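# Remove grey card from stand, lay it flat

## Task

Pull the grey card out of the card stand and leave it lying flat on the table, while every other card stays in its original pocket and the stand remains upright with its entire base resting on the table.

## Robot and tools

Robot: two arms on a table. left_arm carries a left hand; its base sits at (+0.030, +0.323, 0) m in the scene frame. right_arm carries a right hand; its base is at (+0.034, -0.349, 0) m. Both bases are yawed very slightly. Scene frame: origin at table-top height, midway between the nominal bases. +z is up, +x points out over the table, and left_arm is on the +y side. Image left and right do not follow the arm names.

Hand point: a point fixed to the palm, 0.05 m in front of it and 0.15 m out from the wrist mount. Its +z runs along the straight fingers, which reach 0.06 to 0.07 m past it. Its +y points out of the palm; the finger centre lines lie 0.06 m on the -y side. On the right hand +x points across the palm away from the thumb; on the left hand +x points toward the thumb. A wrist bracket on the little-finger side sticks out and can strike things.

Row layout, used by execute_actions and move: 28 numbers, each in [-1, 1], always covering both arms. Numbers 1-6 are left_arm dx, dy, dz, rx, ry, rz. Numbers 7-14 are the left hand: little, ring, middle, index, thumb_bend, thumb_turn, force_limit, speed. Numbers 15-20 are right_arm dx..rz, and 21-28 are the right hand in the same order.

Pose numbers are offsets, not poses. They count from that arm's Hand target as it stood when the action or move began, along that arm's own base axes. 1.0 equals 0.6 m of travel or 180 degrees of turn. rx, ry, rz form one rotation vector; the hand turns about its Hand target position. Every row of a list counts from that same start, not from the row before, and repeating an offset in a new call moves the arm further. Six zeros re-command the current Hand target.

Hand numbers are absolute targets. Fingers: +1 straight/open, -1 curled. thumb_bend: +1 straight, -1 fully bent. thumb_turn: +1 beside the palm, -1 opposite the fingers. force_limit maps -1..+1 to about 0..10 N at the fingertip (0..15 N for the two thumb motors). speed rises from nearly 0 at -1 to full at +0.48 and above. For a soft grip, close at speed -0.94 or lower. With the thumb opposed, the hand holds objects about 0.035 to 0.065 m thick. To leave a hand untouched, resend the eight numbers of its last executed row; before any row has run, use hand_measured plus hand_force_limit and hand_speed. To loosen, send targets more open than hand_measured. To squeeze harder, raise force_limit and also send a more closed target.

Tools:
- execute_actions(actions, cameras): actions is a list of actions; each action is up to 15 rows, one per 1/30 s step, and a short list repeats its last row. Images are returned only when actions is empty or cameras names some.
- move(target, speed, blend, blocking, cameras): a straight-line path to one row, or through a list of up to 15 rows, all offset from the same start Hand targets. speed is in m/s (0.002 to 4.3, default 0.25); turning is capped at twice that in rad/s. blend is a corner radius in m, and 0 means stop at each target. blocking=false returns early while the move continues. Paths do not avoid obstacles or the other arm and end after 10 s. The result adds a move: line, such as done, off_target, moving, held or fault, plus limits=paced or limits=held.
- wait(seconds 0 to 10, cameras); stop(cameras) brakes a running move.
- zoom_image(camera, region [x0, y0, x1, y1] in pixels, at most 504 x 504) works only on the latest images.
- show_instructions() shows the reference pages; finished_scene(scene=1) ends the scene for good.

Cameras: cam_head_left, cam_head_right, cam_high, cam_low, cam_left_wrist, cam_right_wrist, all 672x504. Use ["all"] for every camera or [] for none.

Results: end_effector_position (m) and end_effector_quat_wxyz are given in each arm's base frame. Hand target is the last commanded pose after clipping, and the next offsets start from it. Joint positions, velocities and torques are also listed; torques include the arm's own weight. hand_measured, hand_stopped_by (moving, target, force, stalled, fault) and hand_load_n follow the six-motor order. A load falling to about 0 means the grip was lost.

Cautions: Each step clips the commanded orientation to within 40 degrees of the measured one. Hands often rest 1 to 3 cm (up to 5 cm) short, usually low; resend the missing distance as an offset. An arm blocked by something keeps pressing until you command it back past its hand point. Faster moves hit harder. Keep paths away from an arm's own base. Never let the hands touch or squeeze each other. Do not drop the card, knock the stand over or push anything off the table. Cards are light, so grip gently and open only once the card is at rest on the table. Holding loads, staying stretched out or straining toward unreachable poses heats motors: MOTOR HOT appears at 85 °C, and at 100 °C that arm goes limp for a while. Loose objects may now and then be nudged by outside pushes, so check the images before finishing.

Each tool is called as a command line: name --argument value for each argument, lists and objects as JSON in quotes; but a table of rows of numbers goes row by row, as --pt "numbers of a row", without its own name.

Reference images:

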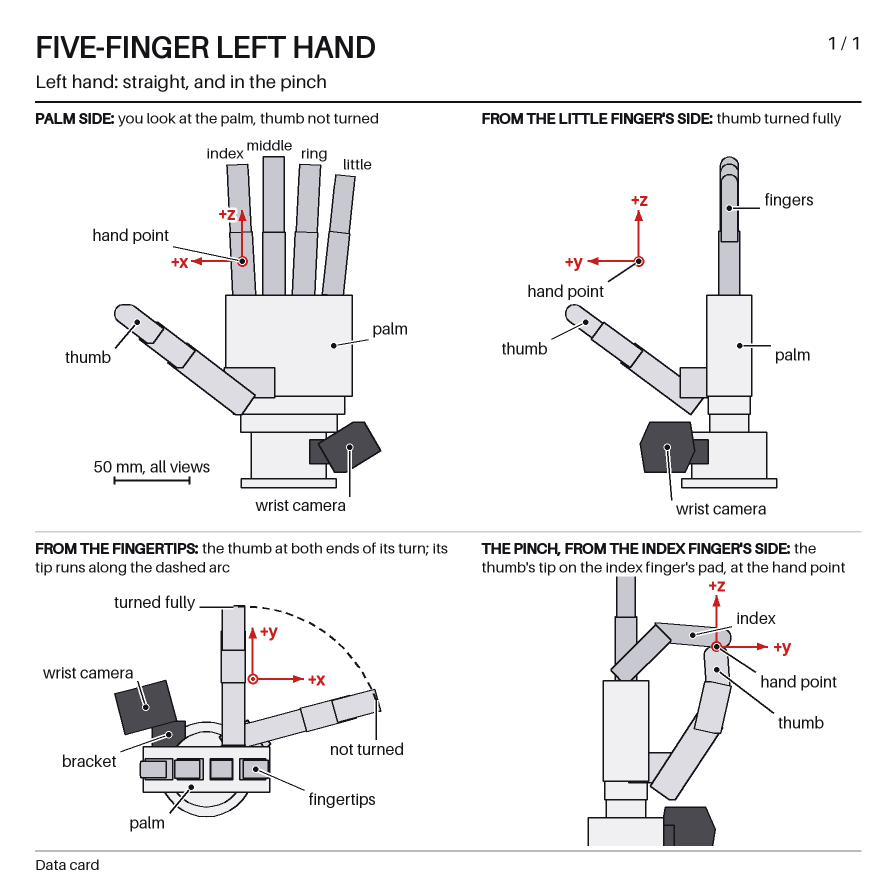

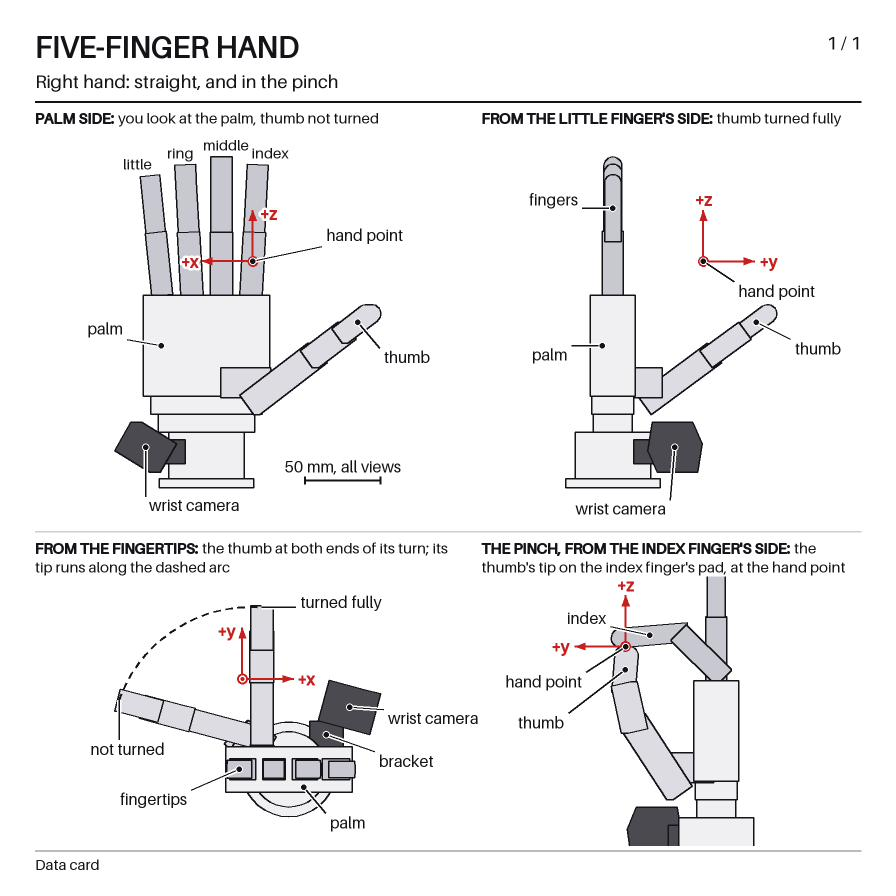

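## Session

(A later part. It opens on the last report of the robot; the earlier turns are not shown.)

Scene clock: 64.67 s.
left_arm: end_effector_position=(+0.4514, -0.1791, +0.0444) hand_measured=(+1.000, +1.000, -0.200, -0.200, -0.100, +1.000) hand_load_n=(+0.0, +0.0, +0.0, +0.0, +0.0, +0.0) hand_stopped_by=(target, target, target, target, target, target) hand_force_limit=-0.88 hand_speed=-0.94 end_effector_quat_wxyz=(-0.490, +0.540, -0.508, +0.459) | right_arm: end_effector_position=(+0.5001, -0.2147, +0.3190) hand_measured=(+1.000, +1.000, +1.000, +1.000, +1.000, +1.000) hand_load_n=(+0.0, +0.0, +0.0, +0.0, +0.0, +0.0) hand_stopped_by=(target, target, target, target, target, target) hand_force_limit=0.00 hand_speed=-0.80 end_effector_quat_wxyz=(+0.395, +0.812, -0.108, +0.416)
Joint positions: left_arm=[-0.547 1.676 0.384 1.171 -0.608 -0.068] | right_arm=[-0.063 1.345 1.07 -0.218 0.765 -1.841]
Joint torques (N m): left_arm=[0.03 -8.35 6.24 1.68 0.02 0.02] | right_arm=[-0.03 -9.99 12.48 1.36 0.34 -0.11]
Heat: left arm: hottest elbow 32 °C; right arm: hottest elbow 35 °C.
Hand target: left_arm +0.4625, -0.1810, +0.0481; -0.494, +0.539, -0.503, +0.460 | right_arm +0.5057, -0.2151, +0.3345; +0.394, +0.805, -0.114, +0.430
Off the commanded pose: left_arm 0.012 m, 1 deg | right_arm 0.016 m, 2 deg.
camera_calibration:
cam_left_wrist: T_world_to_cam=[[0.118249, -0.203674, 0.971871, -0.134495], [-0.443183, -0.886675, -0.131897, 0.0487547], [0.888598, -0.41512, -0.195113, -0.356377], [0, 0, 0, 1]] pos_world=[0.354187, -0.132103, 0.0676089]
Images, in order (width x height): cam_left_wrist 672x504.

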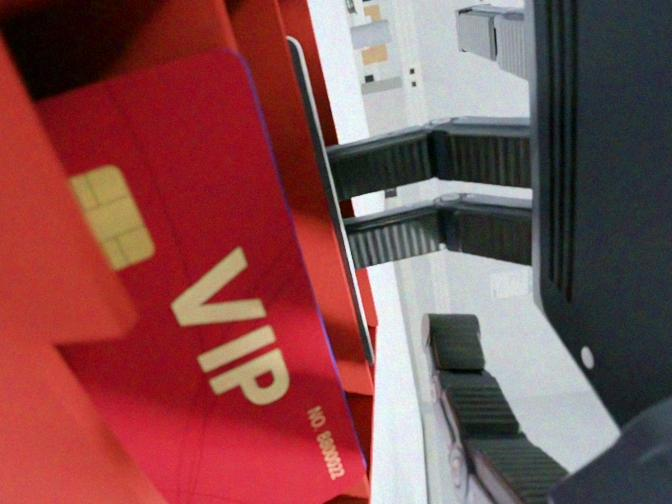

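execute_actions --actions '[]'

zoom_image --camera "cam_high" --region '[400, 210, 480, 290]'

zoom_image --camera "cam_low" --region '[370, 230, 470, 320]'

zoom_image --camera "cam_left_wrist" --region '[260, 20, 420, 180]'

zoom_image --camera "cam_left_wrist" --region '[260, 180, 460, 380]'

Scene clock: 65.07 s.
left_arm: end_effector_position=(+0.4514, -0.1791, +0.0444) hand_measured=(+1.000, +1.000, -0.200, -0.200, -0.100, +1.000) hand_load_n=(+0.0, +0.0, +0.0, +0.0, +0.0, +0.0) hand_stopped_by=(target, target, target, target, target, target) hand_force_limit=-0.88 hand_speed=-0.94 end_effector_quat_wxyz=(-0.490, +0.540, -0.508, +0.459) | right_arm: end_effector_position=(+0.5001, -0.2147, +0.3190) hand_measured=(+1.000, +1.000, +1.000, +1.000, +1.000, +1.000) hand_load_n=(+0.0, +0.0, +0.0, +0.0, +0.0, +0.0) hand_stopped_by=(target, target, target, target, target, target) hand_force_limit=0.00 hand_speed=-0.80 end_effector_quat_wxyz=(+0.395, +0.812, -0.108, +0.416)
Joint positions: left_arm=[-0.547 1.676 0.384 1.171 -0.608 -0.068] | right_arm=[-0.063 1.345 1.07 -0.218 0.765 -1.841]
Joint velocities: within noise
Joint torques (N m): left_arm=[-0.03 -8.35 6.23 1.66 0.02 0.02] | right_arm=[-0.03 -10.11 12.49 1.42 0.35 -0.09]
Heat: left arm: hottest elbow 32 °C; right arm: hottest elbow 35 °C.
Hand target: left_arm +0.4625, -0.1810, +0.0481; -0.494, +0.539, -0.503, +0.460 | right_arm +0.5057, -0.2151, +0.3345; +0.394, +0.805, -0.114, +0.430
Off the commanded pose: left_arm 0.012 m, 1 deg | right_arm 0.016 m, 2 deg.
camera_calibration:
cam_left_wrist: T_world_to_cam=[[0.118249, -0.203674, 0.971871, -0.134495], [-0.443183, -0.886675, -0.131897, 0.0487547], [0.888598, -0.41512, -0.195113, -0.356377], [0, 0, 0, 1]] pos_world=[0.354187, -0.132103, 0.0676089]

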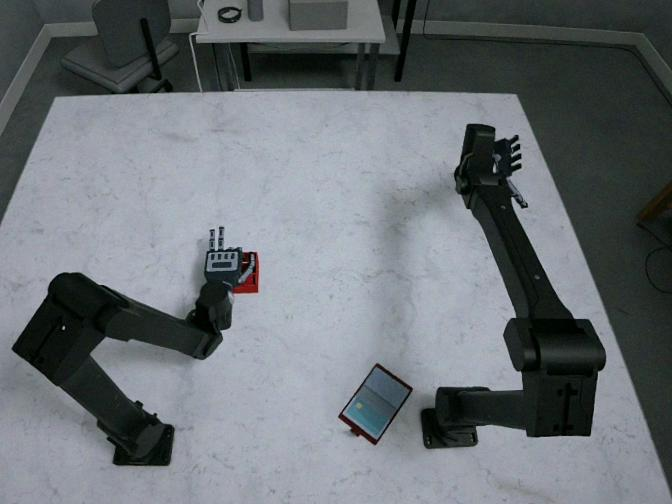

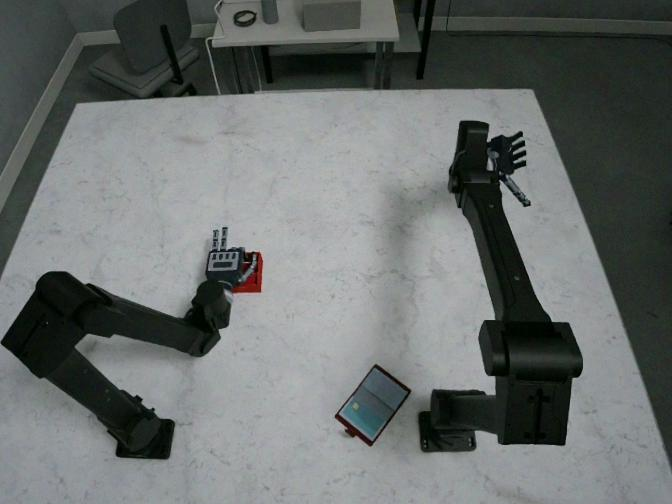

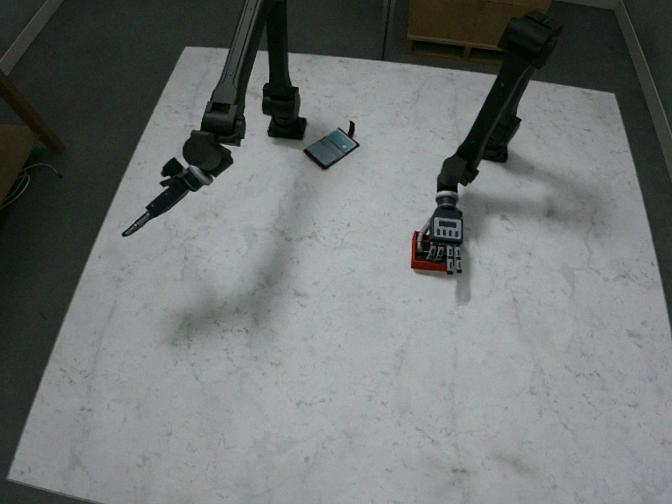

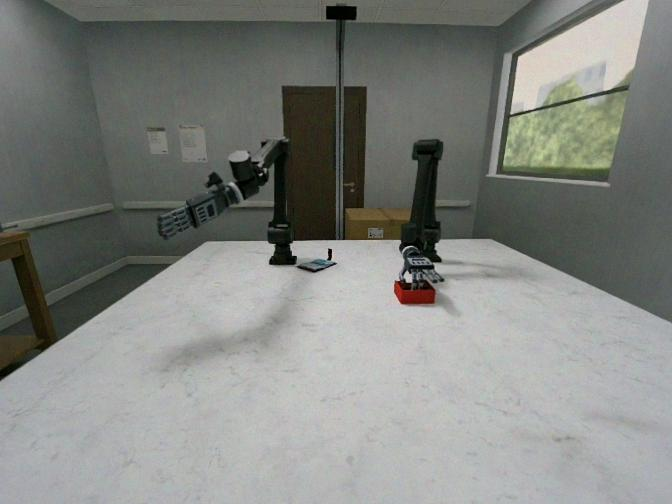

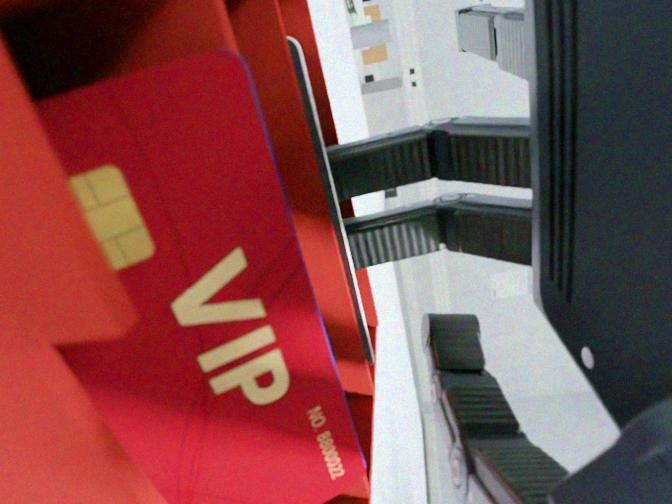

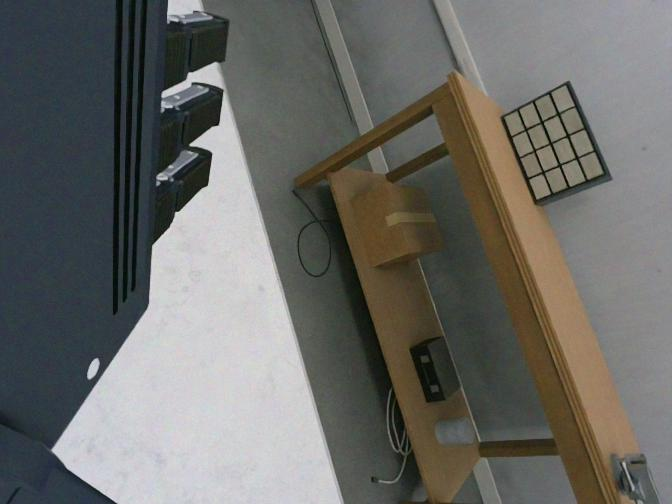

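Scaled by 6.300 from the camera's 672x504 image, which has a finer 960x720 frame.

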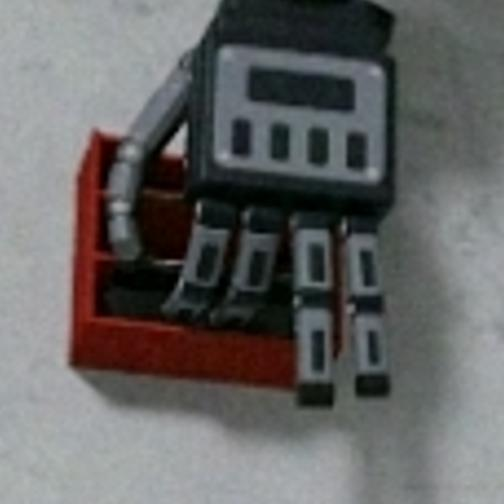

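Scaled by 5.040 from the camera's 672x504 image, which has a finer 960x720 frame.

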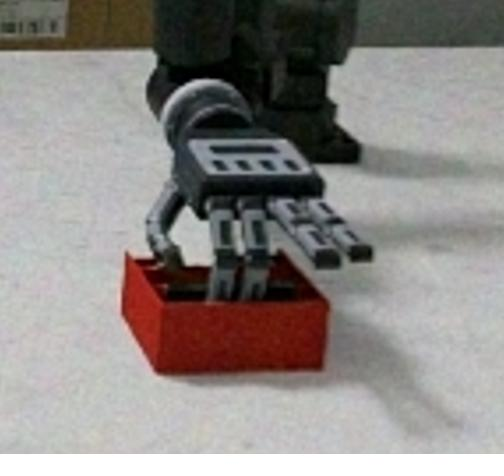

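Scaled by 3.150 from the camera's 672x504 image, which has a finer 960x720 frame.

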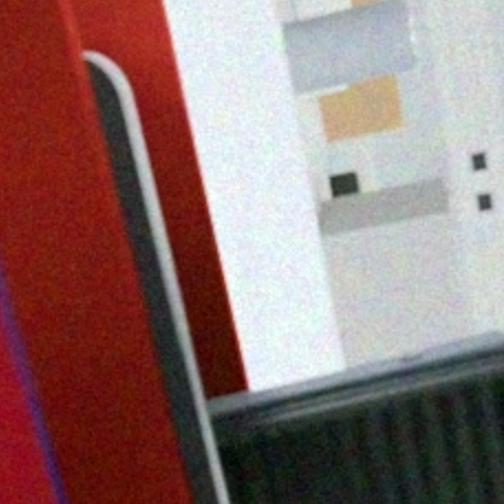

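Scaled by 2.520 from the camera's 672x504 image, which has a finer 960x720 frame.

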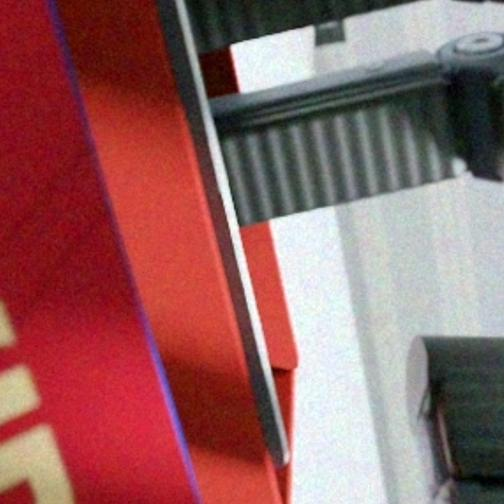

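execute_actions --actions '[[[-0.006,0,-0.002,0,0,0,1,1,-0.15,-0.15,-0.1,1,-0.85,-0.96,0,0,0,0,0,0,1,1,1,1,1,1,0,-0.8],[-0.008,0,-0.002,0,0,0,1,1,-0.15,-0.15,-0.1,1,-0.85,-0.96,0,0,0,0,0,0,1,1,1,1,1,1,0,-0.8],[-0.01,0,-0.002,0,0,0,1,1,-0.15,-0.15,-0.1,1,-0.85,-0.96,0,0,0,0,0,0,1,1,1,1,1,1,0,-0.8],[-0.012,0,-0.002,0,0,0,1,1,-0.15,-0.15,-0.1,1,-0.85,-0.96,0,0,0,0,0,0,1,1,1,1,1,1,0,-0.8],[-0.014,0,-0.002,0,0,0,1,1,-0.15,-0.15,-0.1,1,-0.85,-0.96,0,0,0,0,0,0,1,1,1,1,1,1,0,-0.8],[-0.016,0,-0.002,0,0,0,1,1,-0.15,-0.15,-0.1,1,-0.85,-0.96,0,0,0,0,0,0,1,1,1,1,1,1,0,-0.8],[-0.018,0,-0.002,0,0,0,1,1,-0.15,-0.15,-0.1,1,-0.85,-0.96,0,0,0,0,0,0,1,1,1,1,1,1,0,-0.8],[-0.02,0,-0.002,0,0,0,1,1,-0.15,-0.15,-0.1,1,-0.85,-0.96,0,0,0,0,0,0,1,1,1,1,1,1,0,-0.8],[-0.022,0,-0.002,0,0,0,1,1,-0.15,-0.15,-0.1,1,-0.85,-0.96,0,0,0,0,0,0,1,1,1,1,1,1,0,-0.8],[-0.024,0,-0.002,0,0,0,1,1,-0.15,-0.15,-0.1,1,-0.85,-0.96,0,0,0,0,0,0,1,1,1,1,1,1,0,-0.8],[-0.026,0,-0.002,0,0,0,1,1,-0.15,-0.15,-0.1,1,-0.85,-0.96,0,0,0,0,0,0,1,1,1,1,1,1,0,-0.8],[-0.028,0,-0.002,0,0,0,1,1,-0.15,-0.15,-0.1,1,-0.85,-0.96,0,0,0,0,0,0,1,1,1,1,1,1,0,-0.8],[-0.03,0,-0.002,0,0,0,1,1,-0.15,-0.15,-0.1,1,-0.85,-0.96,0,0,0,0,0,0,1,1,1,1,1,1,0,-0.8],[-0.03,0,-0.002,0,0,0,1,1,-0.15,-0.15,-0.1,1,-0.85,-0.96,0,0,0,0,0,0,1,1,1,1,1,1,0,-0.8],[-0.03,0,-0.002,0,0,0,1,1,-0.15,-0.15,-0.1,1,-0.85,-0.96,0,0,0,0,0,0,1,1,1,1,1,1,0,-0.8]]]' --cameras '["cam_left_wrist"]'

zoom_image --camera "cam_left_wrist" --region '[260, 120, 460, 320]'

Scene clock: 67.63 s.
left_arm: end_effector_position=(+0.4476, -0.1785, +0.0430) hand_measured=(+1.000, +1.000, -0.150, -0.150, -0.100, +1.000) hand_load_n=(+0.0, +0.0, +0.5, +0.0, +0.0, -0.5) hand_stopped_by=(target, target, target, target, target, target) hand_force_limit=-0.85 hand_speed=-0.96 end_effector_quat_wxyz=(-0.493, +0.543, -0.506, +0.454) | right_arm: end_effector_position=(+0.5001, -0.2147, +0.3190) hand_measured=(+1.000, +1.000, +1.000, +1.000, +1.000, +1.000) hand_load_n=(+0.0, +0.0, +0.0, +0.0, +0.0, +0.0) hand_stopped_by=(target, target, target, target, target, target) hand_force_limit=0.00 hand_speed=-0.80 end_effector_quat_wxyz=(+0.395, +0.812, -0.108, +0.416)
Joint positions: left_arm=[-0.559 1.676 0.378 1.173 -0.632 -0.068] | right_arm=[-0.063 1.345 1.07 -0.218 0.765 -1.841]
Joint torques (N m): left_arm=[-1.32 -9.35 3.15 2.62 -0.21 -0.02] | right_arm=[-0.21 -9.93 12.45 1.4 0.36 -0.1]
Heat: left arm: hottest elbow 32 °C; right arm: hottest elbow 35 °C.
Hand target: left_arm +0.4445, -0.1810, +0.0469; -0.494, +0.539, -0.503, +0.460 | right_arm +0.5057, -0.2151, +0.3345; +0.394, +0.805, -0.114, +0.430
Off the commanded pose: left_arm 0.006 m, 1 deg | right_arm 0.016 m, 2 deg.
camera_calibration:
cam_left_wrist: T_world_to_cam=[[0.122595, -0.206832, 0.970665, -0.134977], [-0.433125, -0.891139, -0.135182, 0.0422208], [0.892957, -0.403847, -0.198834, -0.35273], [0, 0, 0, 1]] pos_world=[0.349807, -0.132742, 0.0665901]
Images, in order (width x height): cam_left_wrist 672x504.

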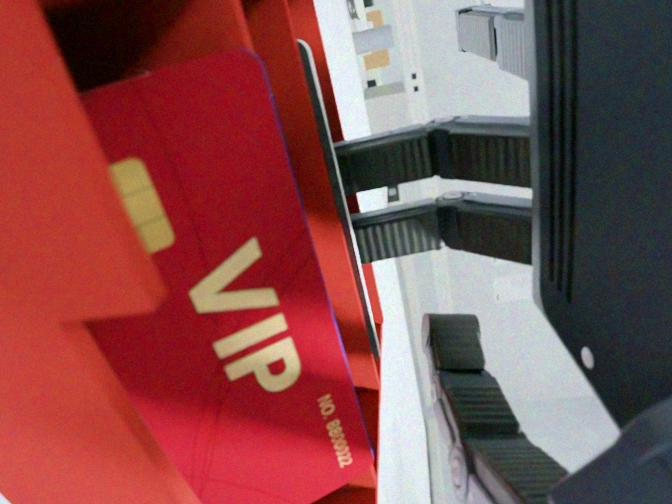

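Scaled by 2.520 from the camera's 672x504 image, which has a finer 960x720 frame.

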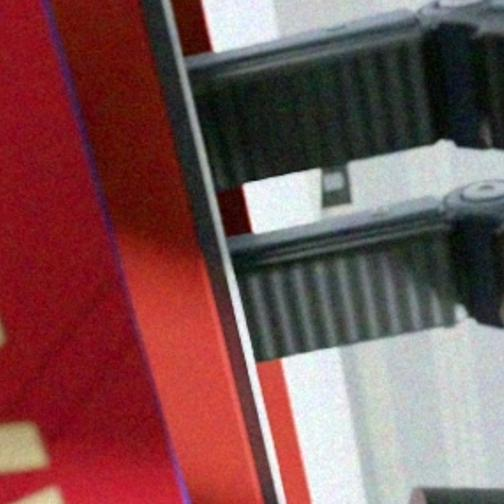

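move --pt "-0.005 0 0.0 0 0 0 1 1 -0.15 -0.15 -0.1 1 -0.85 -0.96 0 0 0 0 0 0 1 1 1 1 1 1 0 -0.8" --pt "-0.010 0 0.02 0 0 0 1 1 -0.15 -0.15 -0.1 1 -0.85 -0.96 0 0 0 0 0 0 1 1 1 1 1 1 0 -0.8" --speed 0.03 --cameras '["cam_left_wrist","cam_high","cam_low"]'

zoom_image --camera "cam_left_wrist" --region '[260, 20, 460, 220]'

zoom_image --camera "cam_left_wrist" --region '[260, 180, 460, 380]'

zoom_image --camera "cam_high" --region '[400, 210, 480, 290]'

zoom_image --camera "cam_low" --region '[370, 230, 470, 320]'

Scene clock: 69.67 s.
left_arm: end_effector_position=(+0.4428, -0.1792, +0.0584) hand_measured=(+1.000, +1.000, -0.150, -0.150, -0.100, +1.000) hand_load_n=(+0.0, -0.5, +0.0, +0.0, +0.0, +0.0) hand_stopped_by=(target, target, target, target, target, target) hand_force_limit=-0.85 hand_speed=-0.96 end_effector_quat_wxyz=(-0.495, +0.541, -0.499, +0.461) | right_arm: end_effector_position=(+0.5001, -0.2147, +0.3190) hand_measured=(+1.000, +1.000, +1.000, +1.000, +1.000, +1.000) hand_load_n=(+0.0, +0.0, +0.0, +0.0, +0.0, +0.0) hand_stopped_by=(target, target, target, target, target, target) hand_force_limit=0.00 hand_speed=-0.80 end_effector_quat_wxyz=(+0.395, +0.812, -0.108, +0.416)
Joint positions: left_arm=[-0.57 1.619 0.364 1.15 -0.644 -0.068] | right_arm=[-0.063 1.345 1.07 -0.218 0.765 -1.841]
Joint torques (N m): left_arm=[-1.32 -9.47 3.62 1.25 -0.21 -0.03] | right_arm=[-0.03 -10.05 12.49 1.39 0.34 -0.1]
Heat: left arm: hottest elbow 32 °C; right arm: hottest elbow 36 °C.
Hand target: left_arm +0.4385, -0.1809, +0.0590; -0.494, +0.539, -0.503, +0.460 | right_arm +0.5057, -0.2151, +0.3345; +0.394, +0.805, -0.114, +0.430
Off the commanded pose: left_arm 0.005 m, 1 deg | right_arm 0.016 m, 2 deg.
move: off_target (right_arm)
camera_calibration:
cam_left_wrist: T_world_to_cam=[[0.105047, -0.197137, 0.974732, -0.14024], [-0.430392, -0.892618, -0.134146, 0.0400435], [0.896509, -0.405425, -0.178613, -0.348648], [0, 0, 0, 1]] pos_world=[0.344532, -0.133254, 0.079795]
Images, in order (width x height): cam_high 672x504, cam_low 672x504, cam_left_wrist 672x504.

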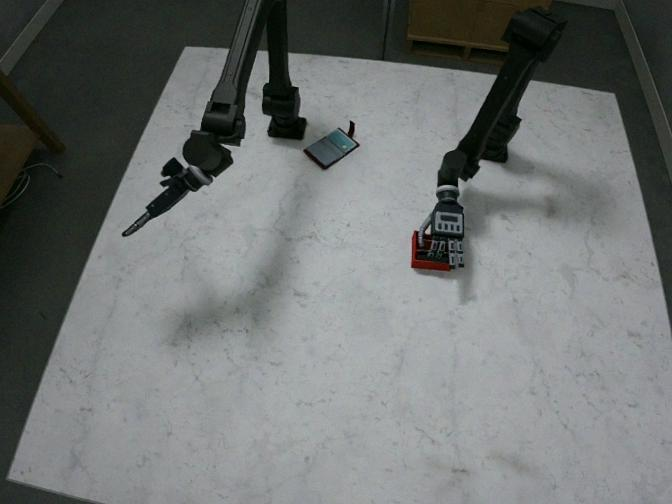

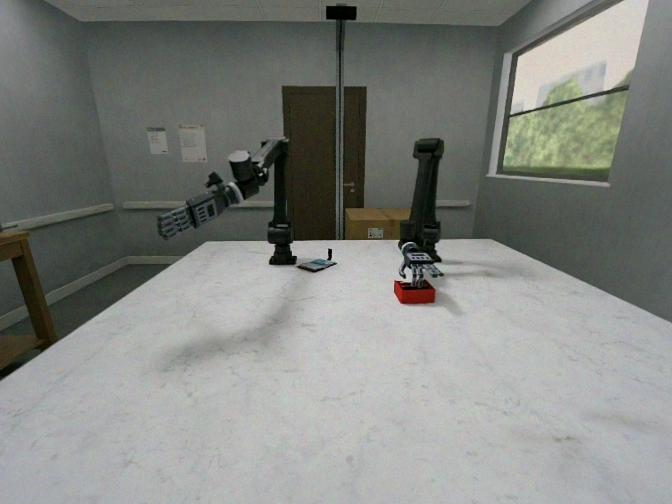

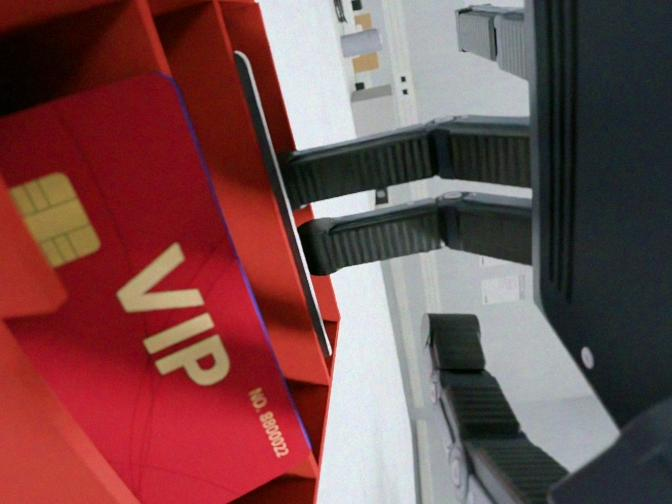

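Scaled by 2.520 from the camera's 672x504 image, which has a finer 960x720 frame.

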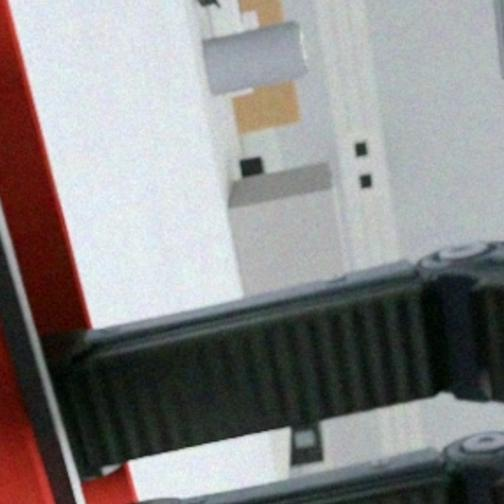

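Scaled by 2.520 from the camera's 672x504 image, which has a finer 960x720 frame.

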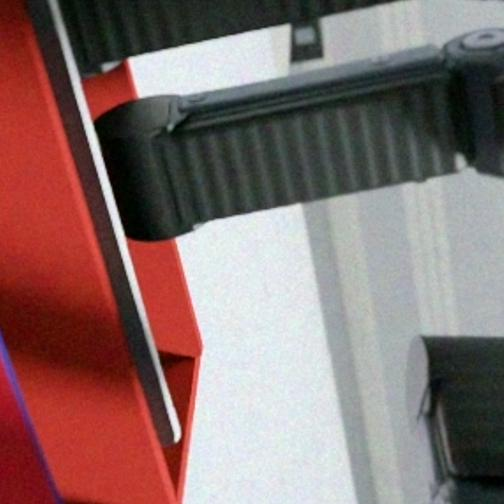

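Scaled by 6.300 from the camera's 672x504 image, which has a finer 960x720 frame.

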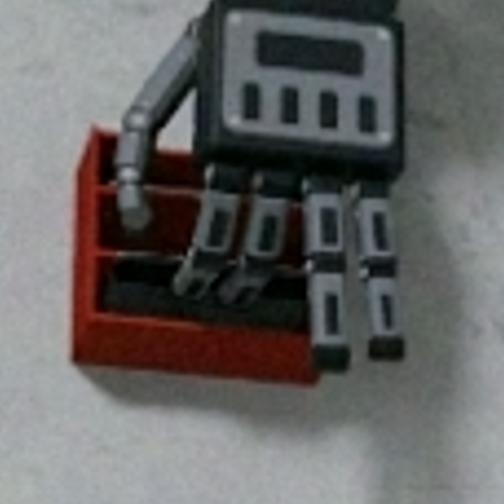

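Scaled by 5.040 from the camera's 672x504 image, which has a finer 960x720 frame.

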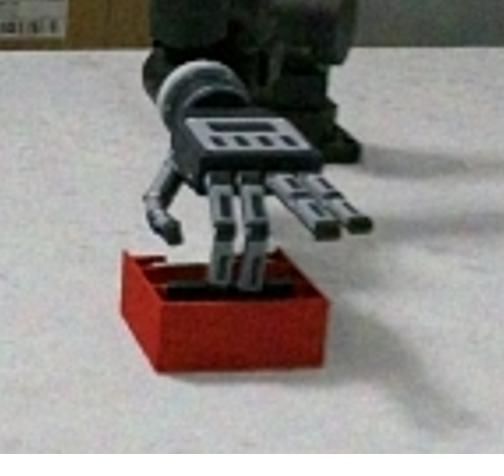

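move --pt "0.0035 0 -0.0258 -0.0066 0.0859 0 1 1 -0.12 -0.12 0.24 1 -0.85 -0.96 0 0 0 0 0 0 1 1 1 1 1 1 0 -0.8" --speed 0.06 --cameras '["cam_left_wrist","cam_high","cam_low"]'

zoom_image --camera "cam_left_wrist" --region '[180, 20, 430, 270]'

zoom_image --camera "cam_high" --region '[400, 210, 480, 290]'

zoom_image --camera "cam_low" --region '[370, 230, 470, 320]'

Scene clock: 79.20 s.
left_arm: end_effector_position=(+0.4329, -0.1800, +0.0419) hand_measured=(+1.000, +1.000, -0.120, -0.120, +0.240, +1.000) hand_load_n=(+0.0, +0.0, +0.5, -0.5, +0.0, +0.0) hand_stopped_by=(target, target, target, target, moving, target) hand_force_limit=-0.85 hand_speed=-0.96 end_effector_quat_wxyz=(-0.419, +0.597, -0.562, +0.391) | right_arm: end_effector_position=(+0.5001, -0.2147, +0.3190) hand_measured=(+1.000, +1.000, +1.000, +1.000, +1.000, +1.000) hand_load_n=(+0.0, +0.0, +0.0, +0.0, +0.0, +0.0) hand_stopped_by=(target, target, target, target, target, target) hand_force_limit=0.00 hand_speed=-0.80 end_effector_quat_wxyz=(+0.395, +0.812, -0.108, +0.416)
Joint positions: left_arm=[-0.534 1.432 0.44 0.576 -0.557 -0.226] | right_arm=[-0.063 1.345 1.07 -0.218 0.765 -1.841]
Joint torques (N m): left_arm=[0.09 -7.47 8.38 0.59 0.04 -0.12] | right_arm=[-0.09 -9.93 12.48 1.46 0.34 -0.09]
Heat: left arm: hottest elbow 32 °C; right arm: hottest elbow 36 °C.
Hand target: left_arm +0.4405, -0.1811, +0.0435; -0.416, +0.601, -0.561, +0.389 | right_arm +0.5057, -0.2151, +0.3345; +0.394, +0.805, -0.114, +0.430
Off the commanded pose: left_arm 0.008 m, 1 deg | right_arm 0.016 m, 2 deg.
move: off_target (right_arm)
camera_calibration:
cam_left_wrist: T_world_to_cam=[[0.355562, -0.190154, 0.915105, -0.227967], [-0.461106, -0.88733, -0.00522017, 0.0417036], [0.812992, -0.420104, -0.403182, -0.300141], [0, 0, 0, 1]] pos_world=[0.344298, -0.132434, 0.08782]
Images, in order (width x height): cam_high 672x504, cam_low 672x504, cam_left_wrist 672x504.

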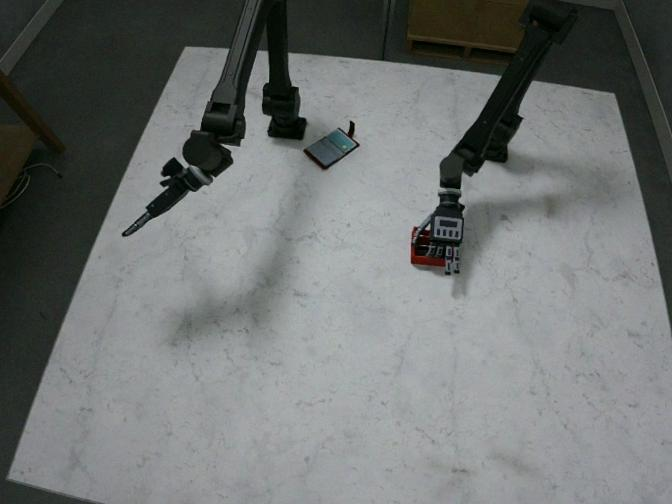

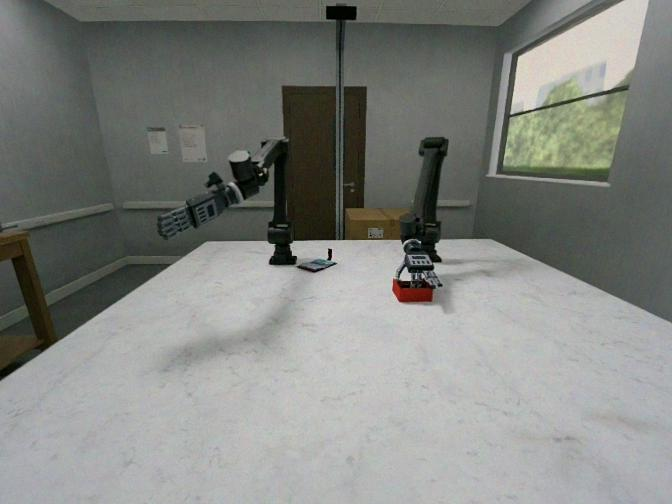

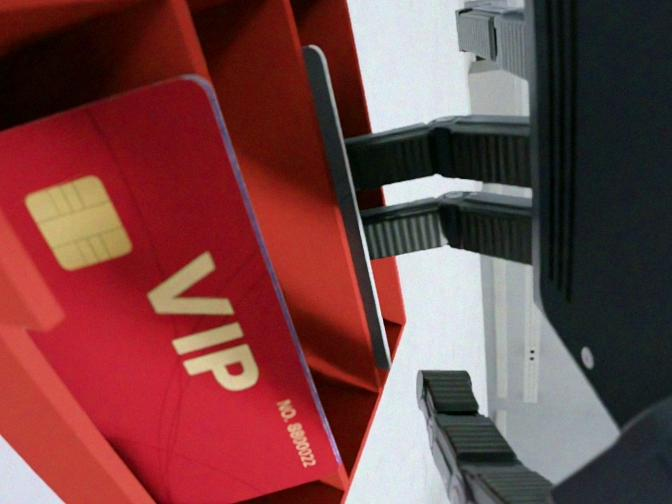

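Scaled by 2.016 from the camera's 672x504 image, which has a finer 960x720 frame.

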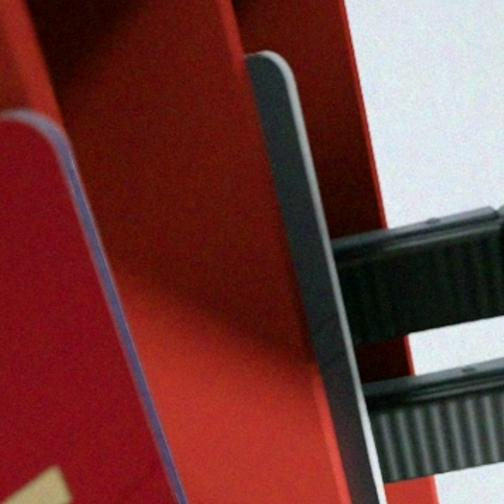

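Scaled by 6.300 from the camera's 672x504 image, which has a finer 960x720 frame.

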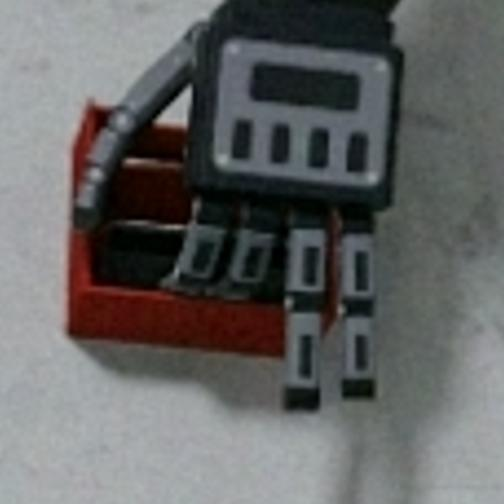

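Scaled by 5.040 from the camera's 672x504 image, which has a finer 960x720 frame.

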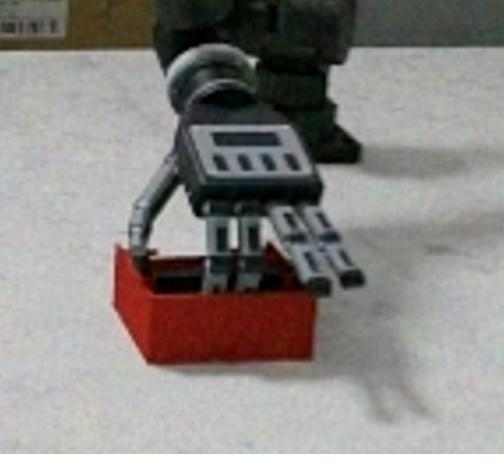

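move --pt "-0.005 0 0.021 0 0 0 1 1 -0.1 -0.1 0.2 1 -0.85 -0.96 0 0 0 0 0 0 1 1 1 1 1 1 0 -0.8" --speed 0.03 --cameras '["cam_left_wrist","cam_low"]'

zoom_image --camera "cam_left_wrist" --region '[180, 20, 430, 270]'

zoom_image --camera "cam_low" --region '[370, 230, 470, 320]'

Scene clock: 82.00 s.
left_arm: end_effector_position=(+0.4264, -0.1767, +0.0426) hand_measured=(+1.000, +1.000, -0.100, -0.100, +0.200, +1.000) hand_load_n=(+0.0, +0.0, +0.5, +0.0, +0.0, +0.0) hand_stopped_by=(target, target, force, target, target, target) hand_force_limit=-0.85 hand_speed=-0.96 end_effector_quat_wxyz=(-0.415, +0.599, -0.570, +0.379) | right_arm: end_effector_position=(+0.5001, -0.2147, +0.3190) hand_measured=(+1.000, +1.000, +1.000, +1.000, +1.000, +1.000) hand_load_n=(+0.0, +0.0, +0.0, +0.0, +0.0, +0.0) hand_stopped_by=(target, target, target, target, target, target) hand_force_limit=0.00 hand_speed=-0.80 end_effector_quat_wxyz=(+0.395, +0.812, -0.108, +0.416)
Joint positions: left_arm=[-0.534 1.397 0.44 0.509 -0.555 -0.229] | right_arm=[-0.063 1.345 1.07 -0.218 0.765 -1.841]
Joint torques (N m): left_arm=[-0.26 -8.53 8.92 1.03 -0.22 -0.11] | right_arm=[-0.09 -10.05 12.44 1.36 0.34 -0.09]
Heat: left arm: hottest elbow 32 °C; right arm: hottest elbow 36 °C.
Hand target: left_arm +0.4375, -0.1811, +0.0561; -0.416, +0.601, -0.561, +0.389 | right_arm +0.5057, -0.2151, +0.3345; +0.394, +0.805, -0.114, +0.430
Off the commanded pose: left_arm 0.018 m, 2 deg | right_arm 0.016 m, 2 deg.
move: off_target (left_arm, right_arm)
camera_calibration:
cam_left_wrist: T_world_to_cam=[[0.381001, -0.202168, 0.902201, -0.238088], [-0.461541, -0.88711, -0.00387663, 0.0418613], [0.801136, -0.414926, -0.431299, -0.286086], [0, 0, 0, 1]] pos_world=[0.339226, -0.129702, 0.0915768]
Images, in order (width x height): cam_low 672x504, cam_left_wrist 672x504.

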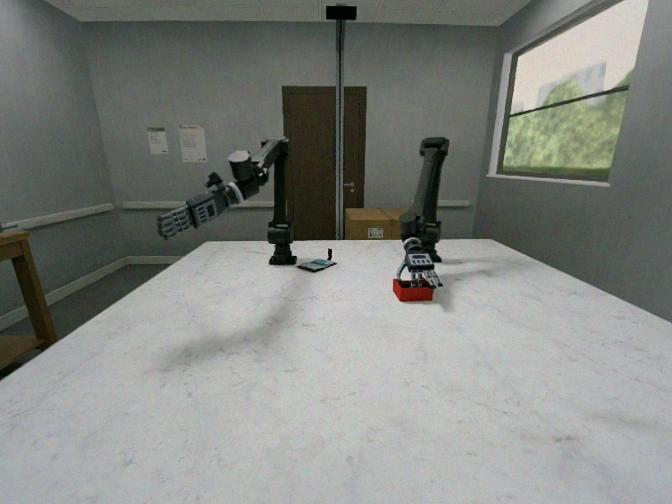

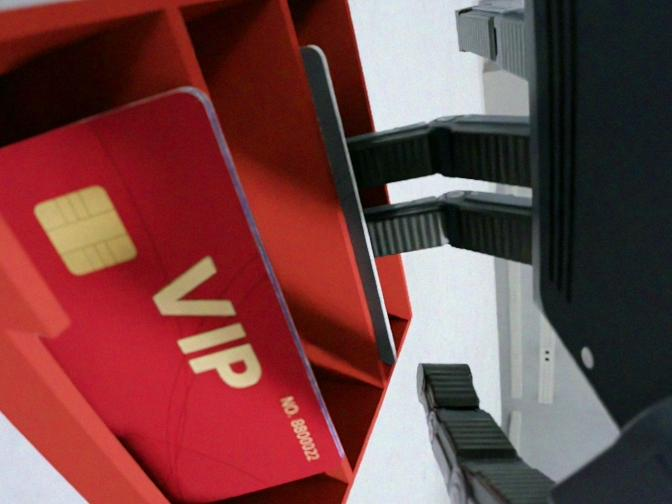

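Scaled by 2.016 from the camera's 672x504 image, which has a finer 960x720 frame.

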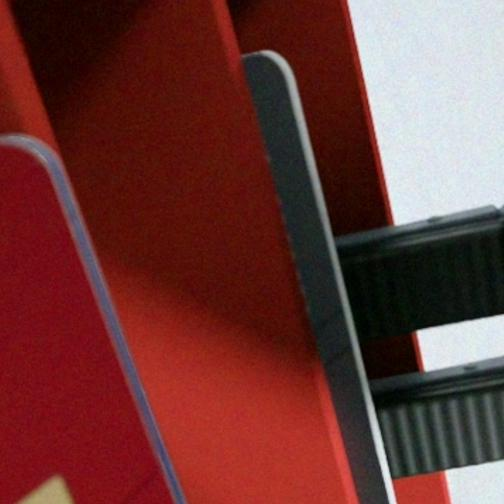

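Scaled by 5.040 from the camera's 672x504 image, which has a finer 960x720 frame.

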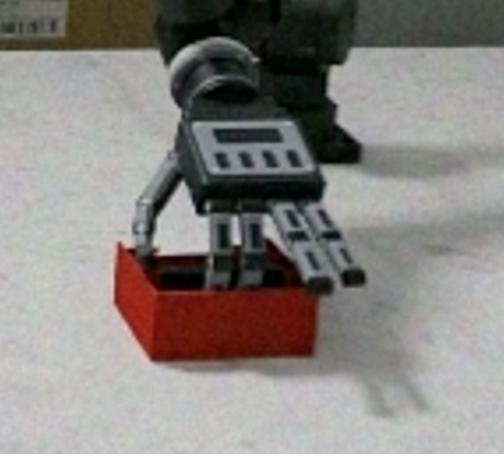

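move --pt "0.003 0 0.005 0 0 0 1 1 -0.101 -0.1 0.2 1 -0.85 -0.96 0 0 0 0 0 0 1 1 1 1 1 1 0 -0.8" --speed 0.03 --cameras '["cam_left_wrist","cam_low"]'

Scene clock: 84.13 s.
left_arm: end_effector_position=(+0.4251, -0.1759, +0.0427) hand_measured=(+1.000, +1.000, -0.100, -0.100, +0.200, +1.000) hand_load_n=(+0.0, +0.0, +0.5, +0.0, +0.0, +0.0) hand_stopped_by=(target, target, force, target, target, target) hand_force_limit=-0.85 hand_speed=-0.96 end_effector_quat_wxyz=(-0.414, +0.600, -0.572, +0.377) | right_arm: end_effector_position=(+0.5001, -0.2147, +0.3190) hand_measured=(+1.000, +1.000, +1.000, +1.000, +1.000, +1.000) hand_load_n=(+0.0, +0.0, +0.0, +0.0, +0.0, +0.0) hand_stopped_by=(target, target, target, target, target, target) hand_force_limit=0.00 hand_speed=-0.80 end_effector_quat_wxyz=(+0.395, +0.812, -0.108, +0.416)
Joint positions: left_arm=[-0.534 1.391 0.44 0.496 -0.555 -0.229] | right_arm=[-0.063 1.345 1.07 -0.218 0.765 -1.841]
Joint torques (N m): left_arm=[-0.09 -8.47 9.5 1.14 -0.12 -0.1] | right_arm=[-0.03 -10.05 12.45 1.39 0.35 -0.09]
Heat: left arm: hottest elbow 32 °C; right arm: hottest elbow 36 °C.
Hand target: left_arm +0.4393, -0.1810, +0.0590; -0.416, +0.601, -0.561, +0.389 | right_arm +0.5057, -0.2151, +0.3345; +0.394, +0.805, -0.114, +0.430
Off the commanded pose: left_arm 0.022 m, 2 deg | right_arm 0.016 m, 2 deg.
move: off_target (left_arm, right_arm)
camera_calibration:
cam_left_wrist: T_world_to_cam=[[0.386085, -0.205126, 0.899368, -0.240113], [-0.461564, -0.887097, -0.00418491, 0.0419739], [0.798685, -0.4135, -0.437173, -0.283133], [0, 0, 0, 1]] pos_world=[0.338211, -0.129094, 0.092347]
Images, in order (width x height): cam_low 672x504, cam_left_wrist 672x504.

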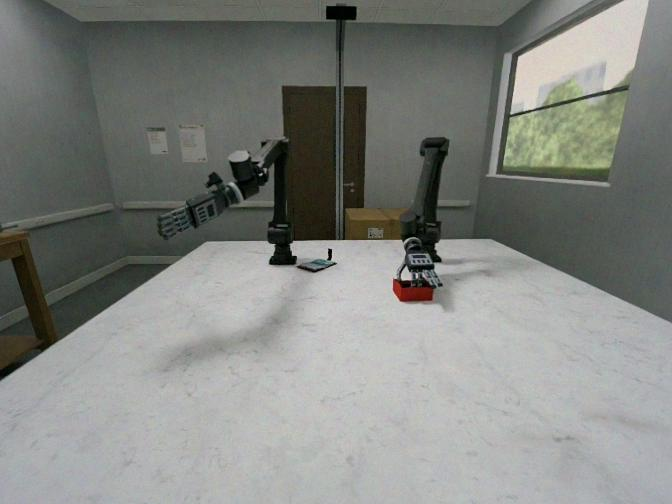

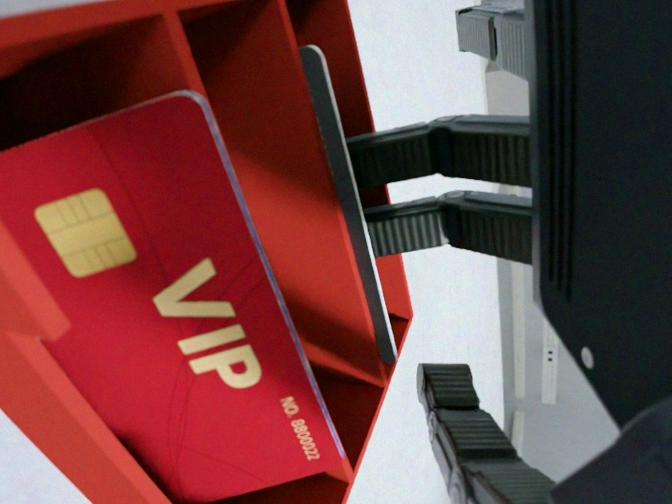

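move --pt "0.008 0 0.01 0 0 0 1 1 -0.1 -0.1 0.2 1 -0.85 -0.96 0 0 0 0 0 0 1 1 1 1 1 1 0 -0.8" --speed 0.03 --cameras '["cam_left_wrist","cam_low"]'

Scene clock: 85.23 s.
left_arm: end_effector_position=(+0.4247, -0.1746, +0.0428) hand_measured=(+1.000, +1.000, -0.100, -0.100, +0.200, +1.000) hand_load_n=(+0.0, +0.0, +0.0, +0.0, +0.0, +0.0) hand_stopped_by=(target, target, force, target, target, target) hand_force_limit=-0.85 hand_speed=-0.96 end_effector_quat_wxyz=(-0.411, +0.601, -0.576, +0.372) | right_arm: end_effector_position=(+0.5001, -0.2147, +0.3190) hand_measured=(+1.000, +1.000, +1.000, +1.000, +1.000, +1.000) hand_load_n=(+0.0, +0.0, +0.0, +0.0, +0.0, +0.0) hand_stopped_by=(target, target, target, target, target, target) hand_force_limit=0.00 hand_speed=-0.80 end_effector_quat_wxyz=(+0.395, +0.812, -0.108, +0.416)
Joint positions: left_arm=[-0.529 1.382 0.445 0.469 -0.548 -0.229] | right_arm=[-0.063 1.345 1.07 -0.218 0.765 -1.841]
Joint torques (N m): left_arm=[0.15 -8.64 10.43 1.22 -0.15 -0.06] | right_arm=[-0.03 -9.88 12.48 1.36 0.34 -0.09]
Heat: left arm: hottest elbow 32 °C; right arm: hottest elbow 36 °C.
Hand target: left_arm +0.4441, -0.1809, +0.0649; -0.416, +0.601, -0.561, +0.389 | right_arm +0.5057, -0.2151, +0.3345; +0.394, +0.805, -0.114, +0.430
Off the commanded pose: left_arm 0.030 m, 3 deg | right_arm 0.016 m, 2 deg.
move: off_target (left_arm, right_arm)
camera_calibration:
cam_left_wrist: T_world_to_cam=[[0.397215, -0.209083, 0.893591, -0.244905], [-0.46292, -0.886399, -0.00162538, 0.0434772], [0.792417, -0.413015, -0.44888, -0.278979], [0, 0, 0, 1]] pos_world=[0.338474, -0.12789, 0.0936872]
Images, in order (width x height): cam_low 672x504, cam_left_wrist 672x504.

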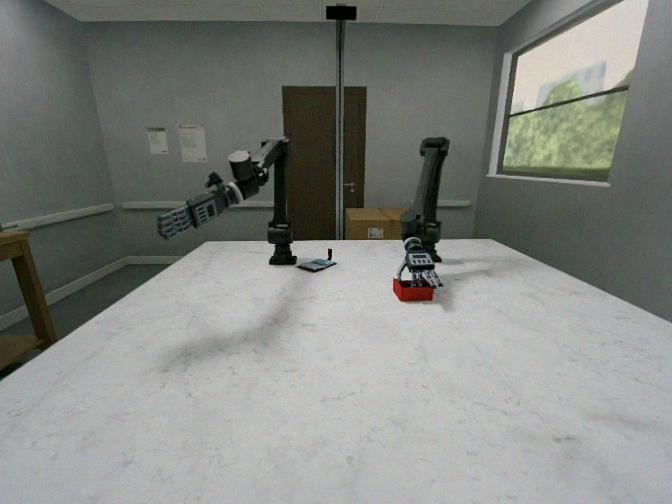

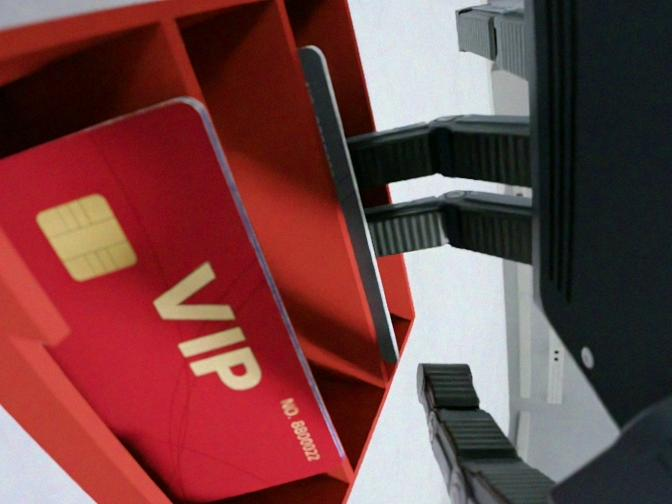

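move --pt "0.008 0.003 0.012 0 0 0 1 1 -0.101 -0.1 0.2 1 -0.85 -0.96 0 0 0 0 0 0 1 1 1 1 1 1 0 -0.8" --speed 0.03 --cameras '["cam_left_wrist"]'

Scene clock: 86.57 s.
left_arm: end_effector_position=(+0.4293, -0.1731, +0.0493) hand_measured=(+1.000, +1.000, -0.100, -0.100, +0.200, +1.000) hand_load_n=(+0.0, +0.0, +0.0, +0.0, +0.0, +0.0) hand_stopped_by=(target, target, force, target, target, target) hand_force_limit=-0.85 hand_speed=-0.96 end_effector_quat_wxyz=(-0.410, +0.603, -0.574, +0.373) | right_arm: end_effector_position=(+0.5001, -0.2147, +0.3190) hand_measured=(+1.000, +1.000, +1.000, +1.000, +1.000, +1.000) hand_load_n=(+0.0, +0.0, +0.0, +0.0, +0.0, +0.0) hand_stopped_by=(target, target, target, target, target, target) hand_force_limit=0.00 hand_speed=-0.80 end_effector_quat_wxyz=(+0.395, +0.812, -0.108, +0.416)
Joint positions: left_arm=[-0.517 1.368 0.459 0.443 -0.538 -0.229] | right_arm=[-0.063 1.345 1.07 -0.218 0.765 -1.841]
Joint torques (N m): left_arm=[0.09 -8.53 10.74 1.22 -0.13 -0.01] | right_arm=[-0.09 -10.11 12.46 1.37 0.33 -0.1]
Heat: left arm: hottest elbow 32 °C; right arm: hottest elbow 36 °C.
Hand target: left_arm +0.4488, -0.1792, +0.0722; -0.416, +0.601, -0.561, +0.389 | right_arm +0.5057, -0.2151, +0.3345; +0.394, +0.805, -0.114, +0.430
Off the commanded pose: left_arm 0.031 m, 3 deg | right_arm 0.016 m, 2 deg.
move: off_target (left_arm, right_arm)
camera_calibration:
cam_left_wrist: T_world_to_cam=[[0.398413, -0.203465, 0.894354, -0.251773], [-0.460314, -0.887751, 0.00309639, 0.0454529], [0.793333, -0.412917, -0.447349, -0.279511], [0, 0, 0, 1]] pos_world=[0.342978, -0.126291, 0.0999944]
Images, in order (width x height): cam_left_wrist 672x504.

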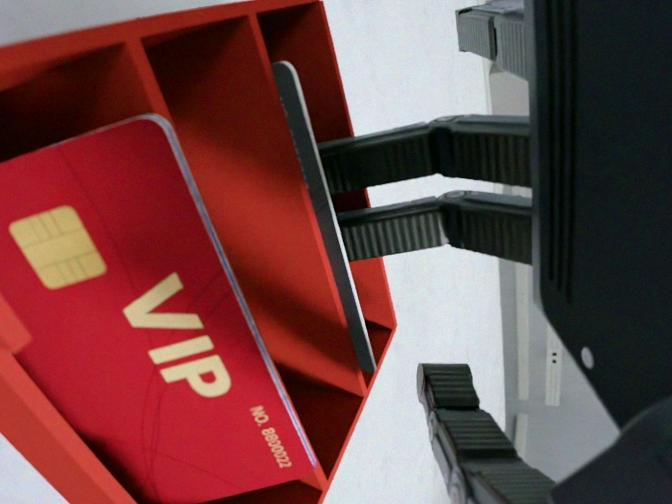

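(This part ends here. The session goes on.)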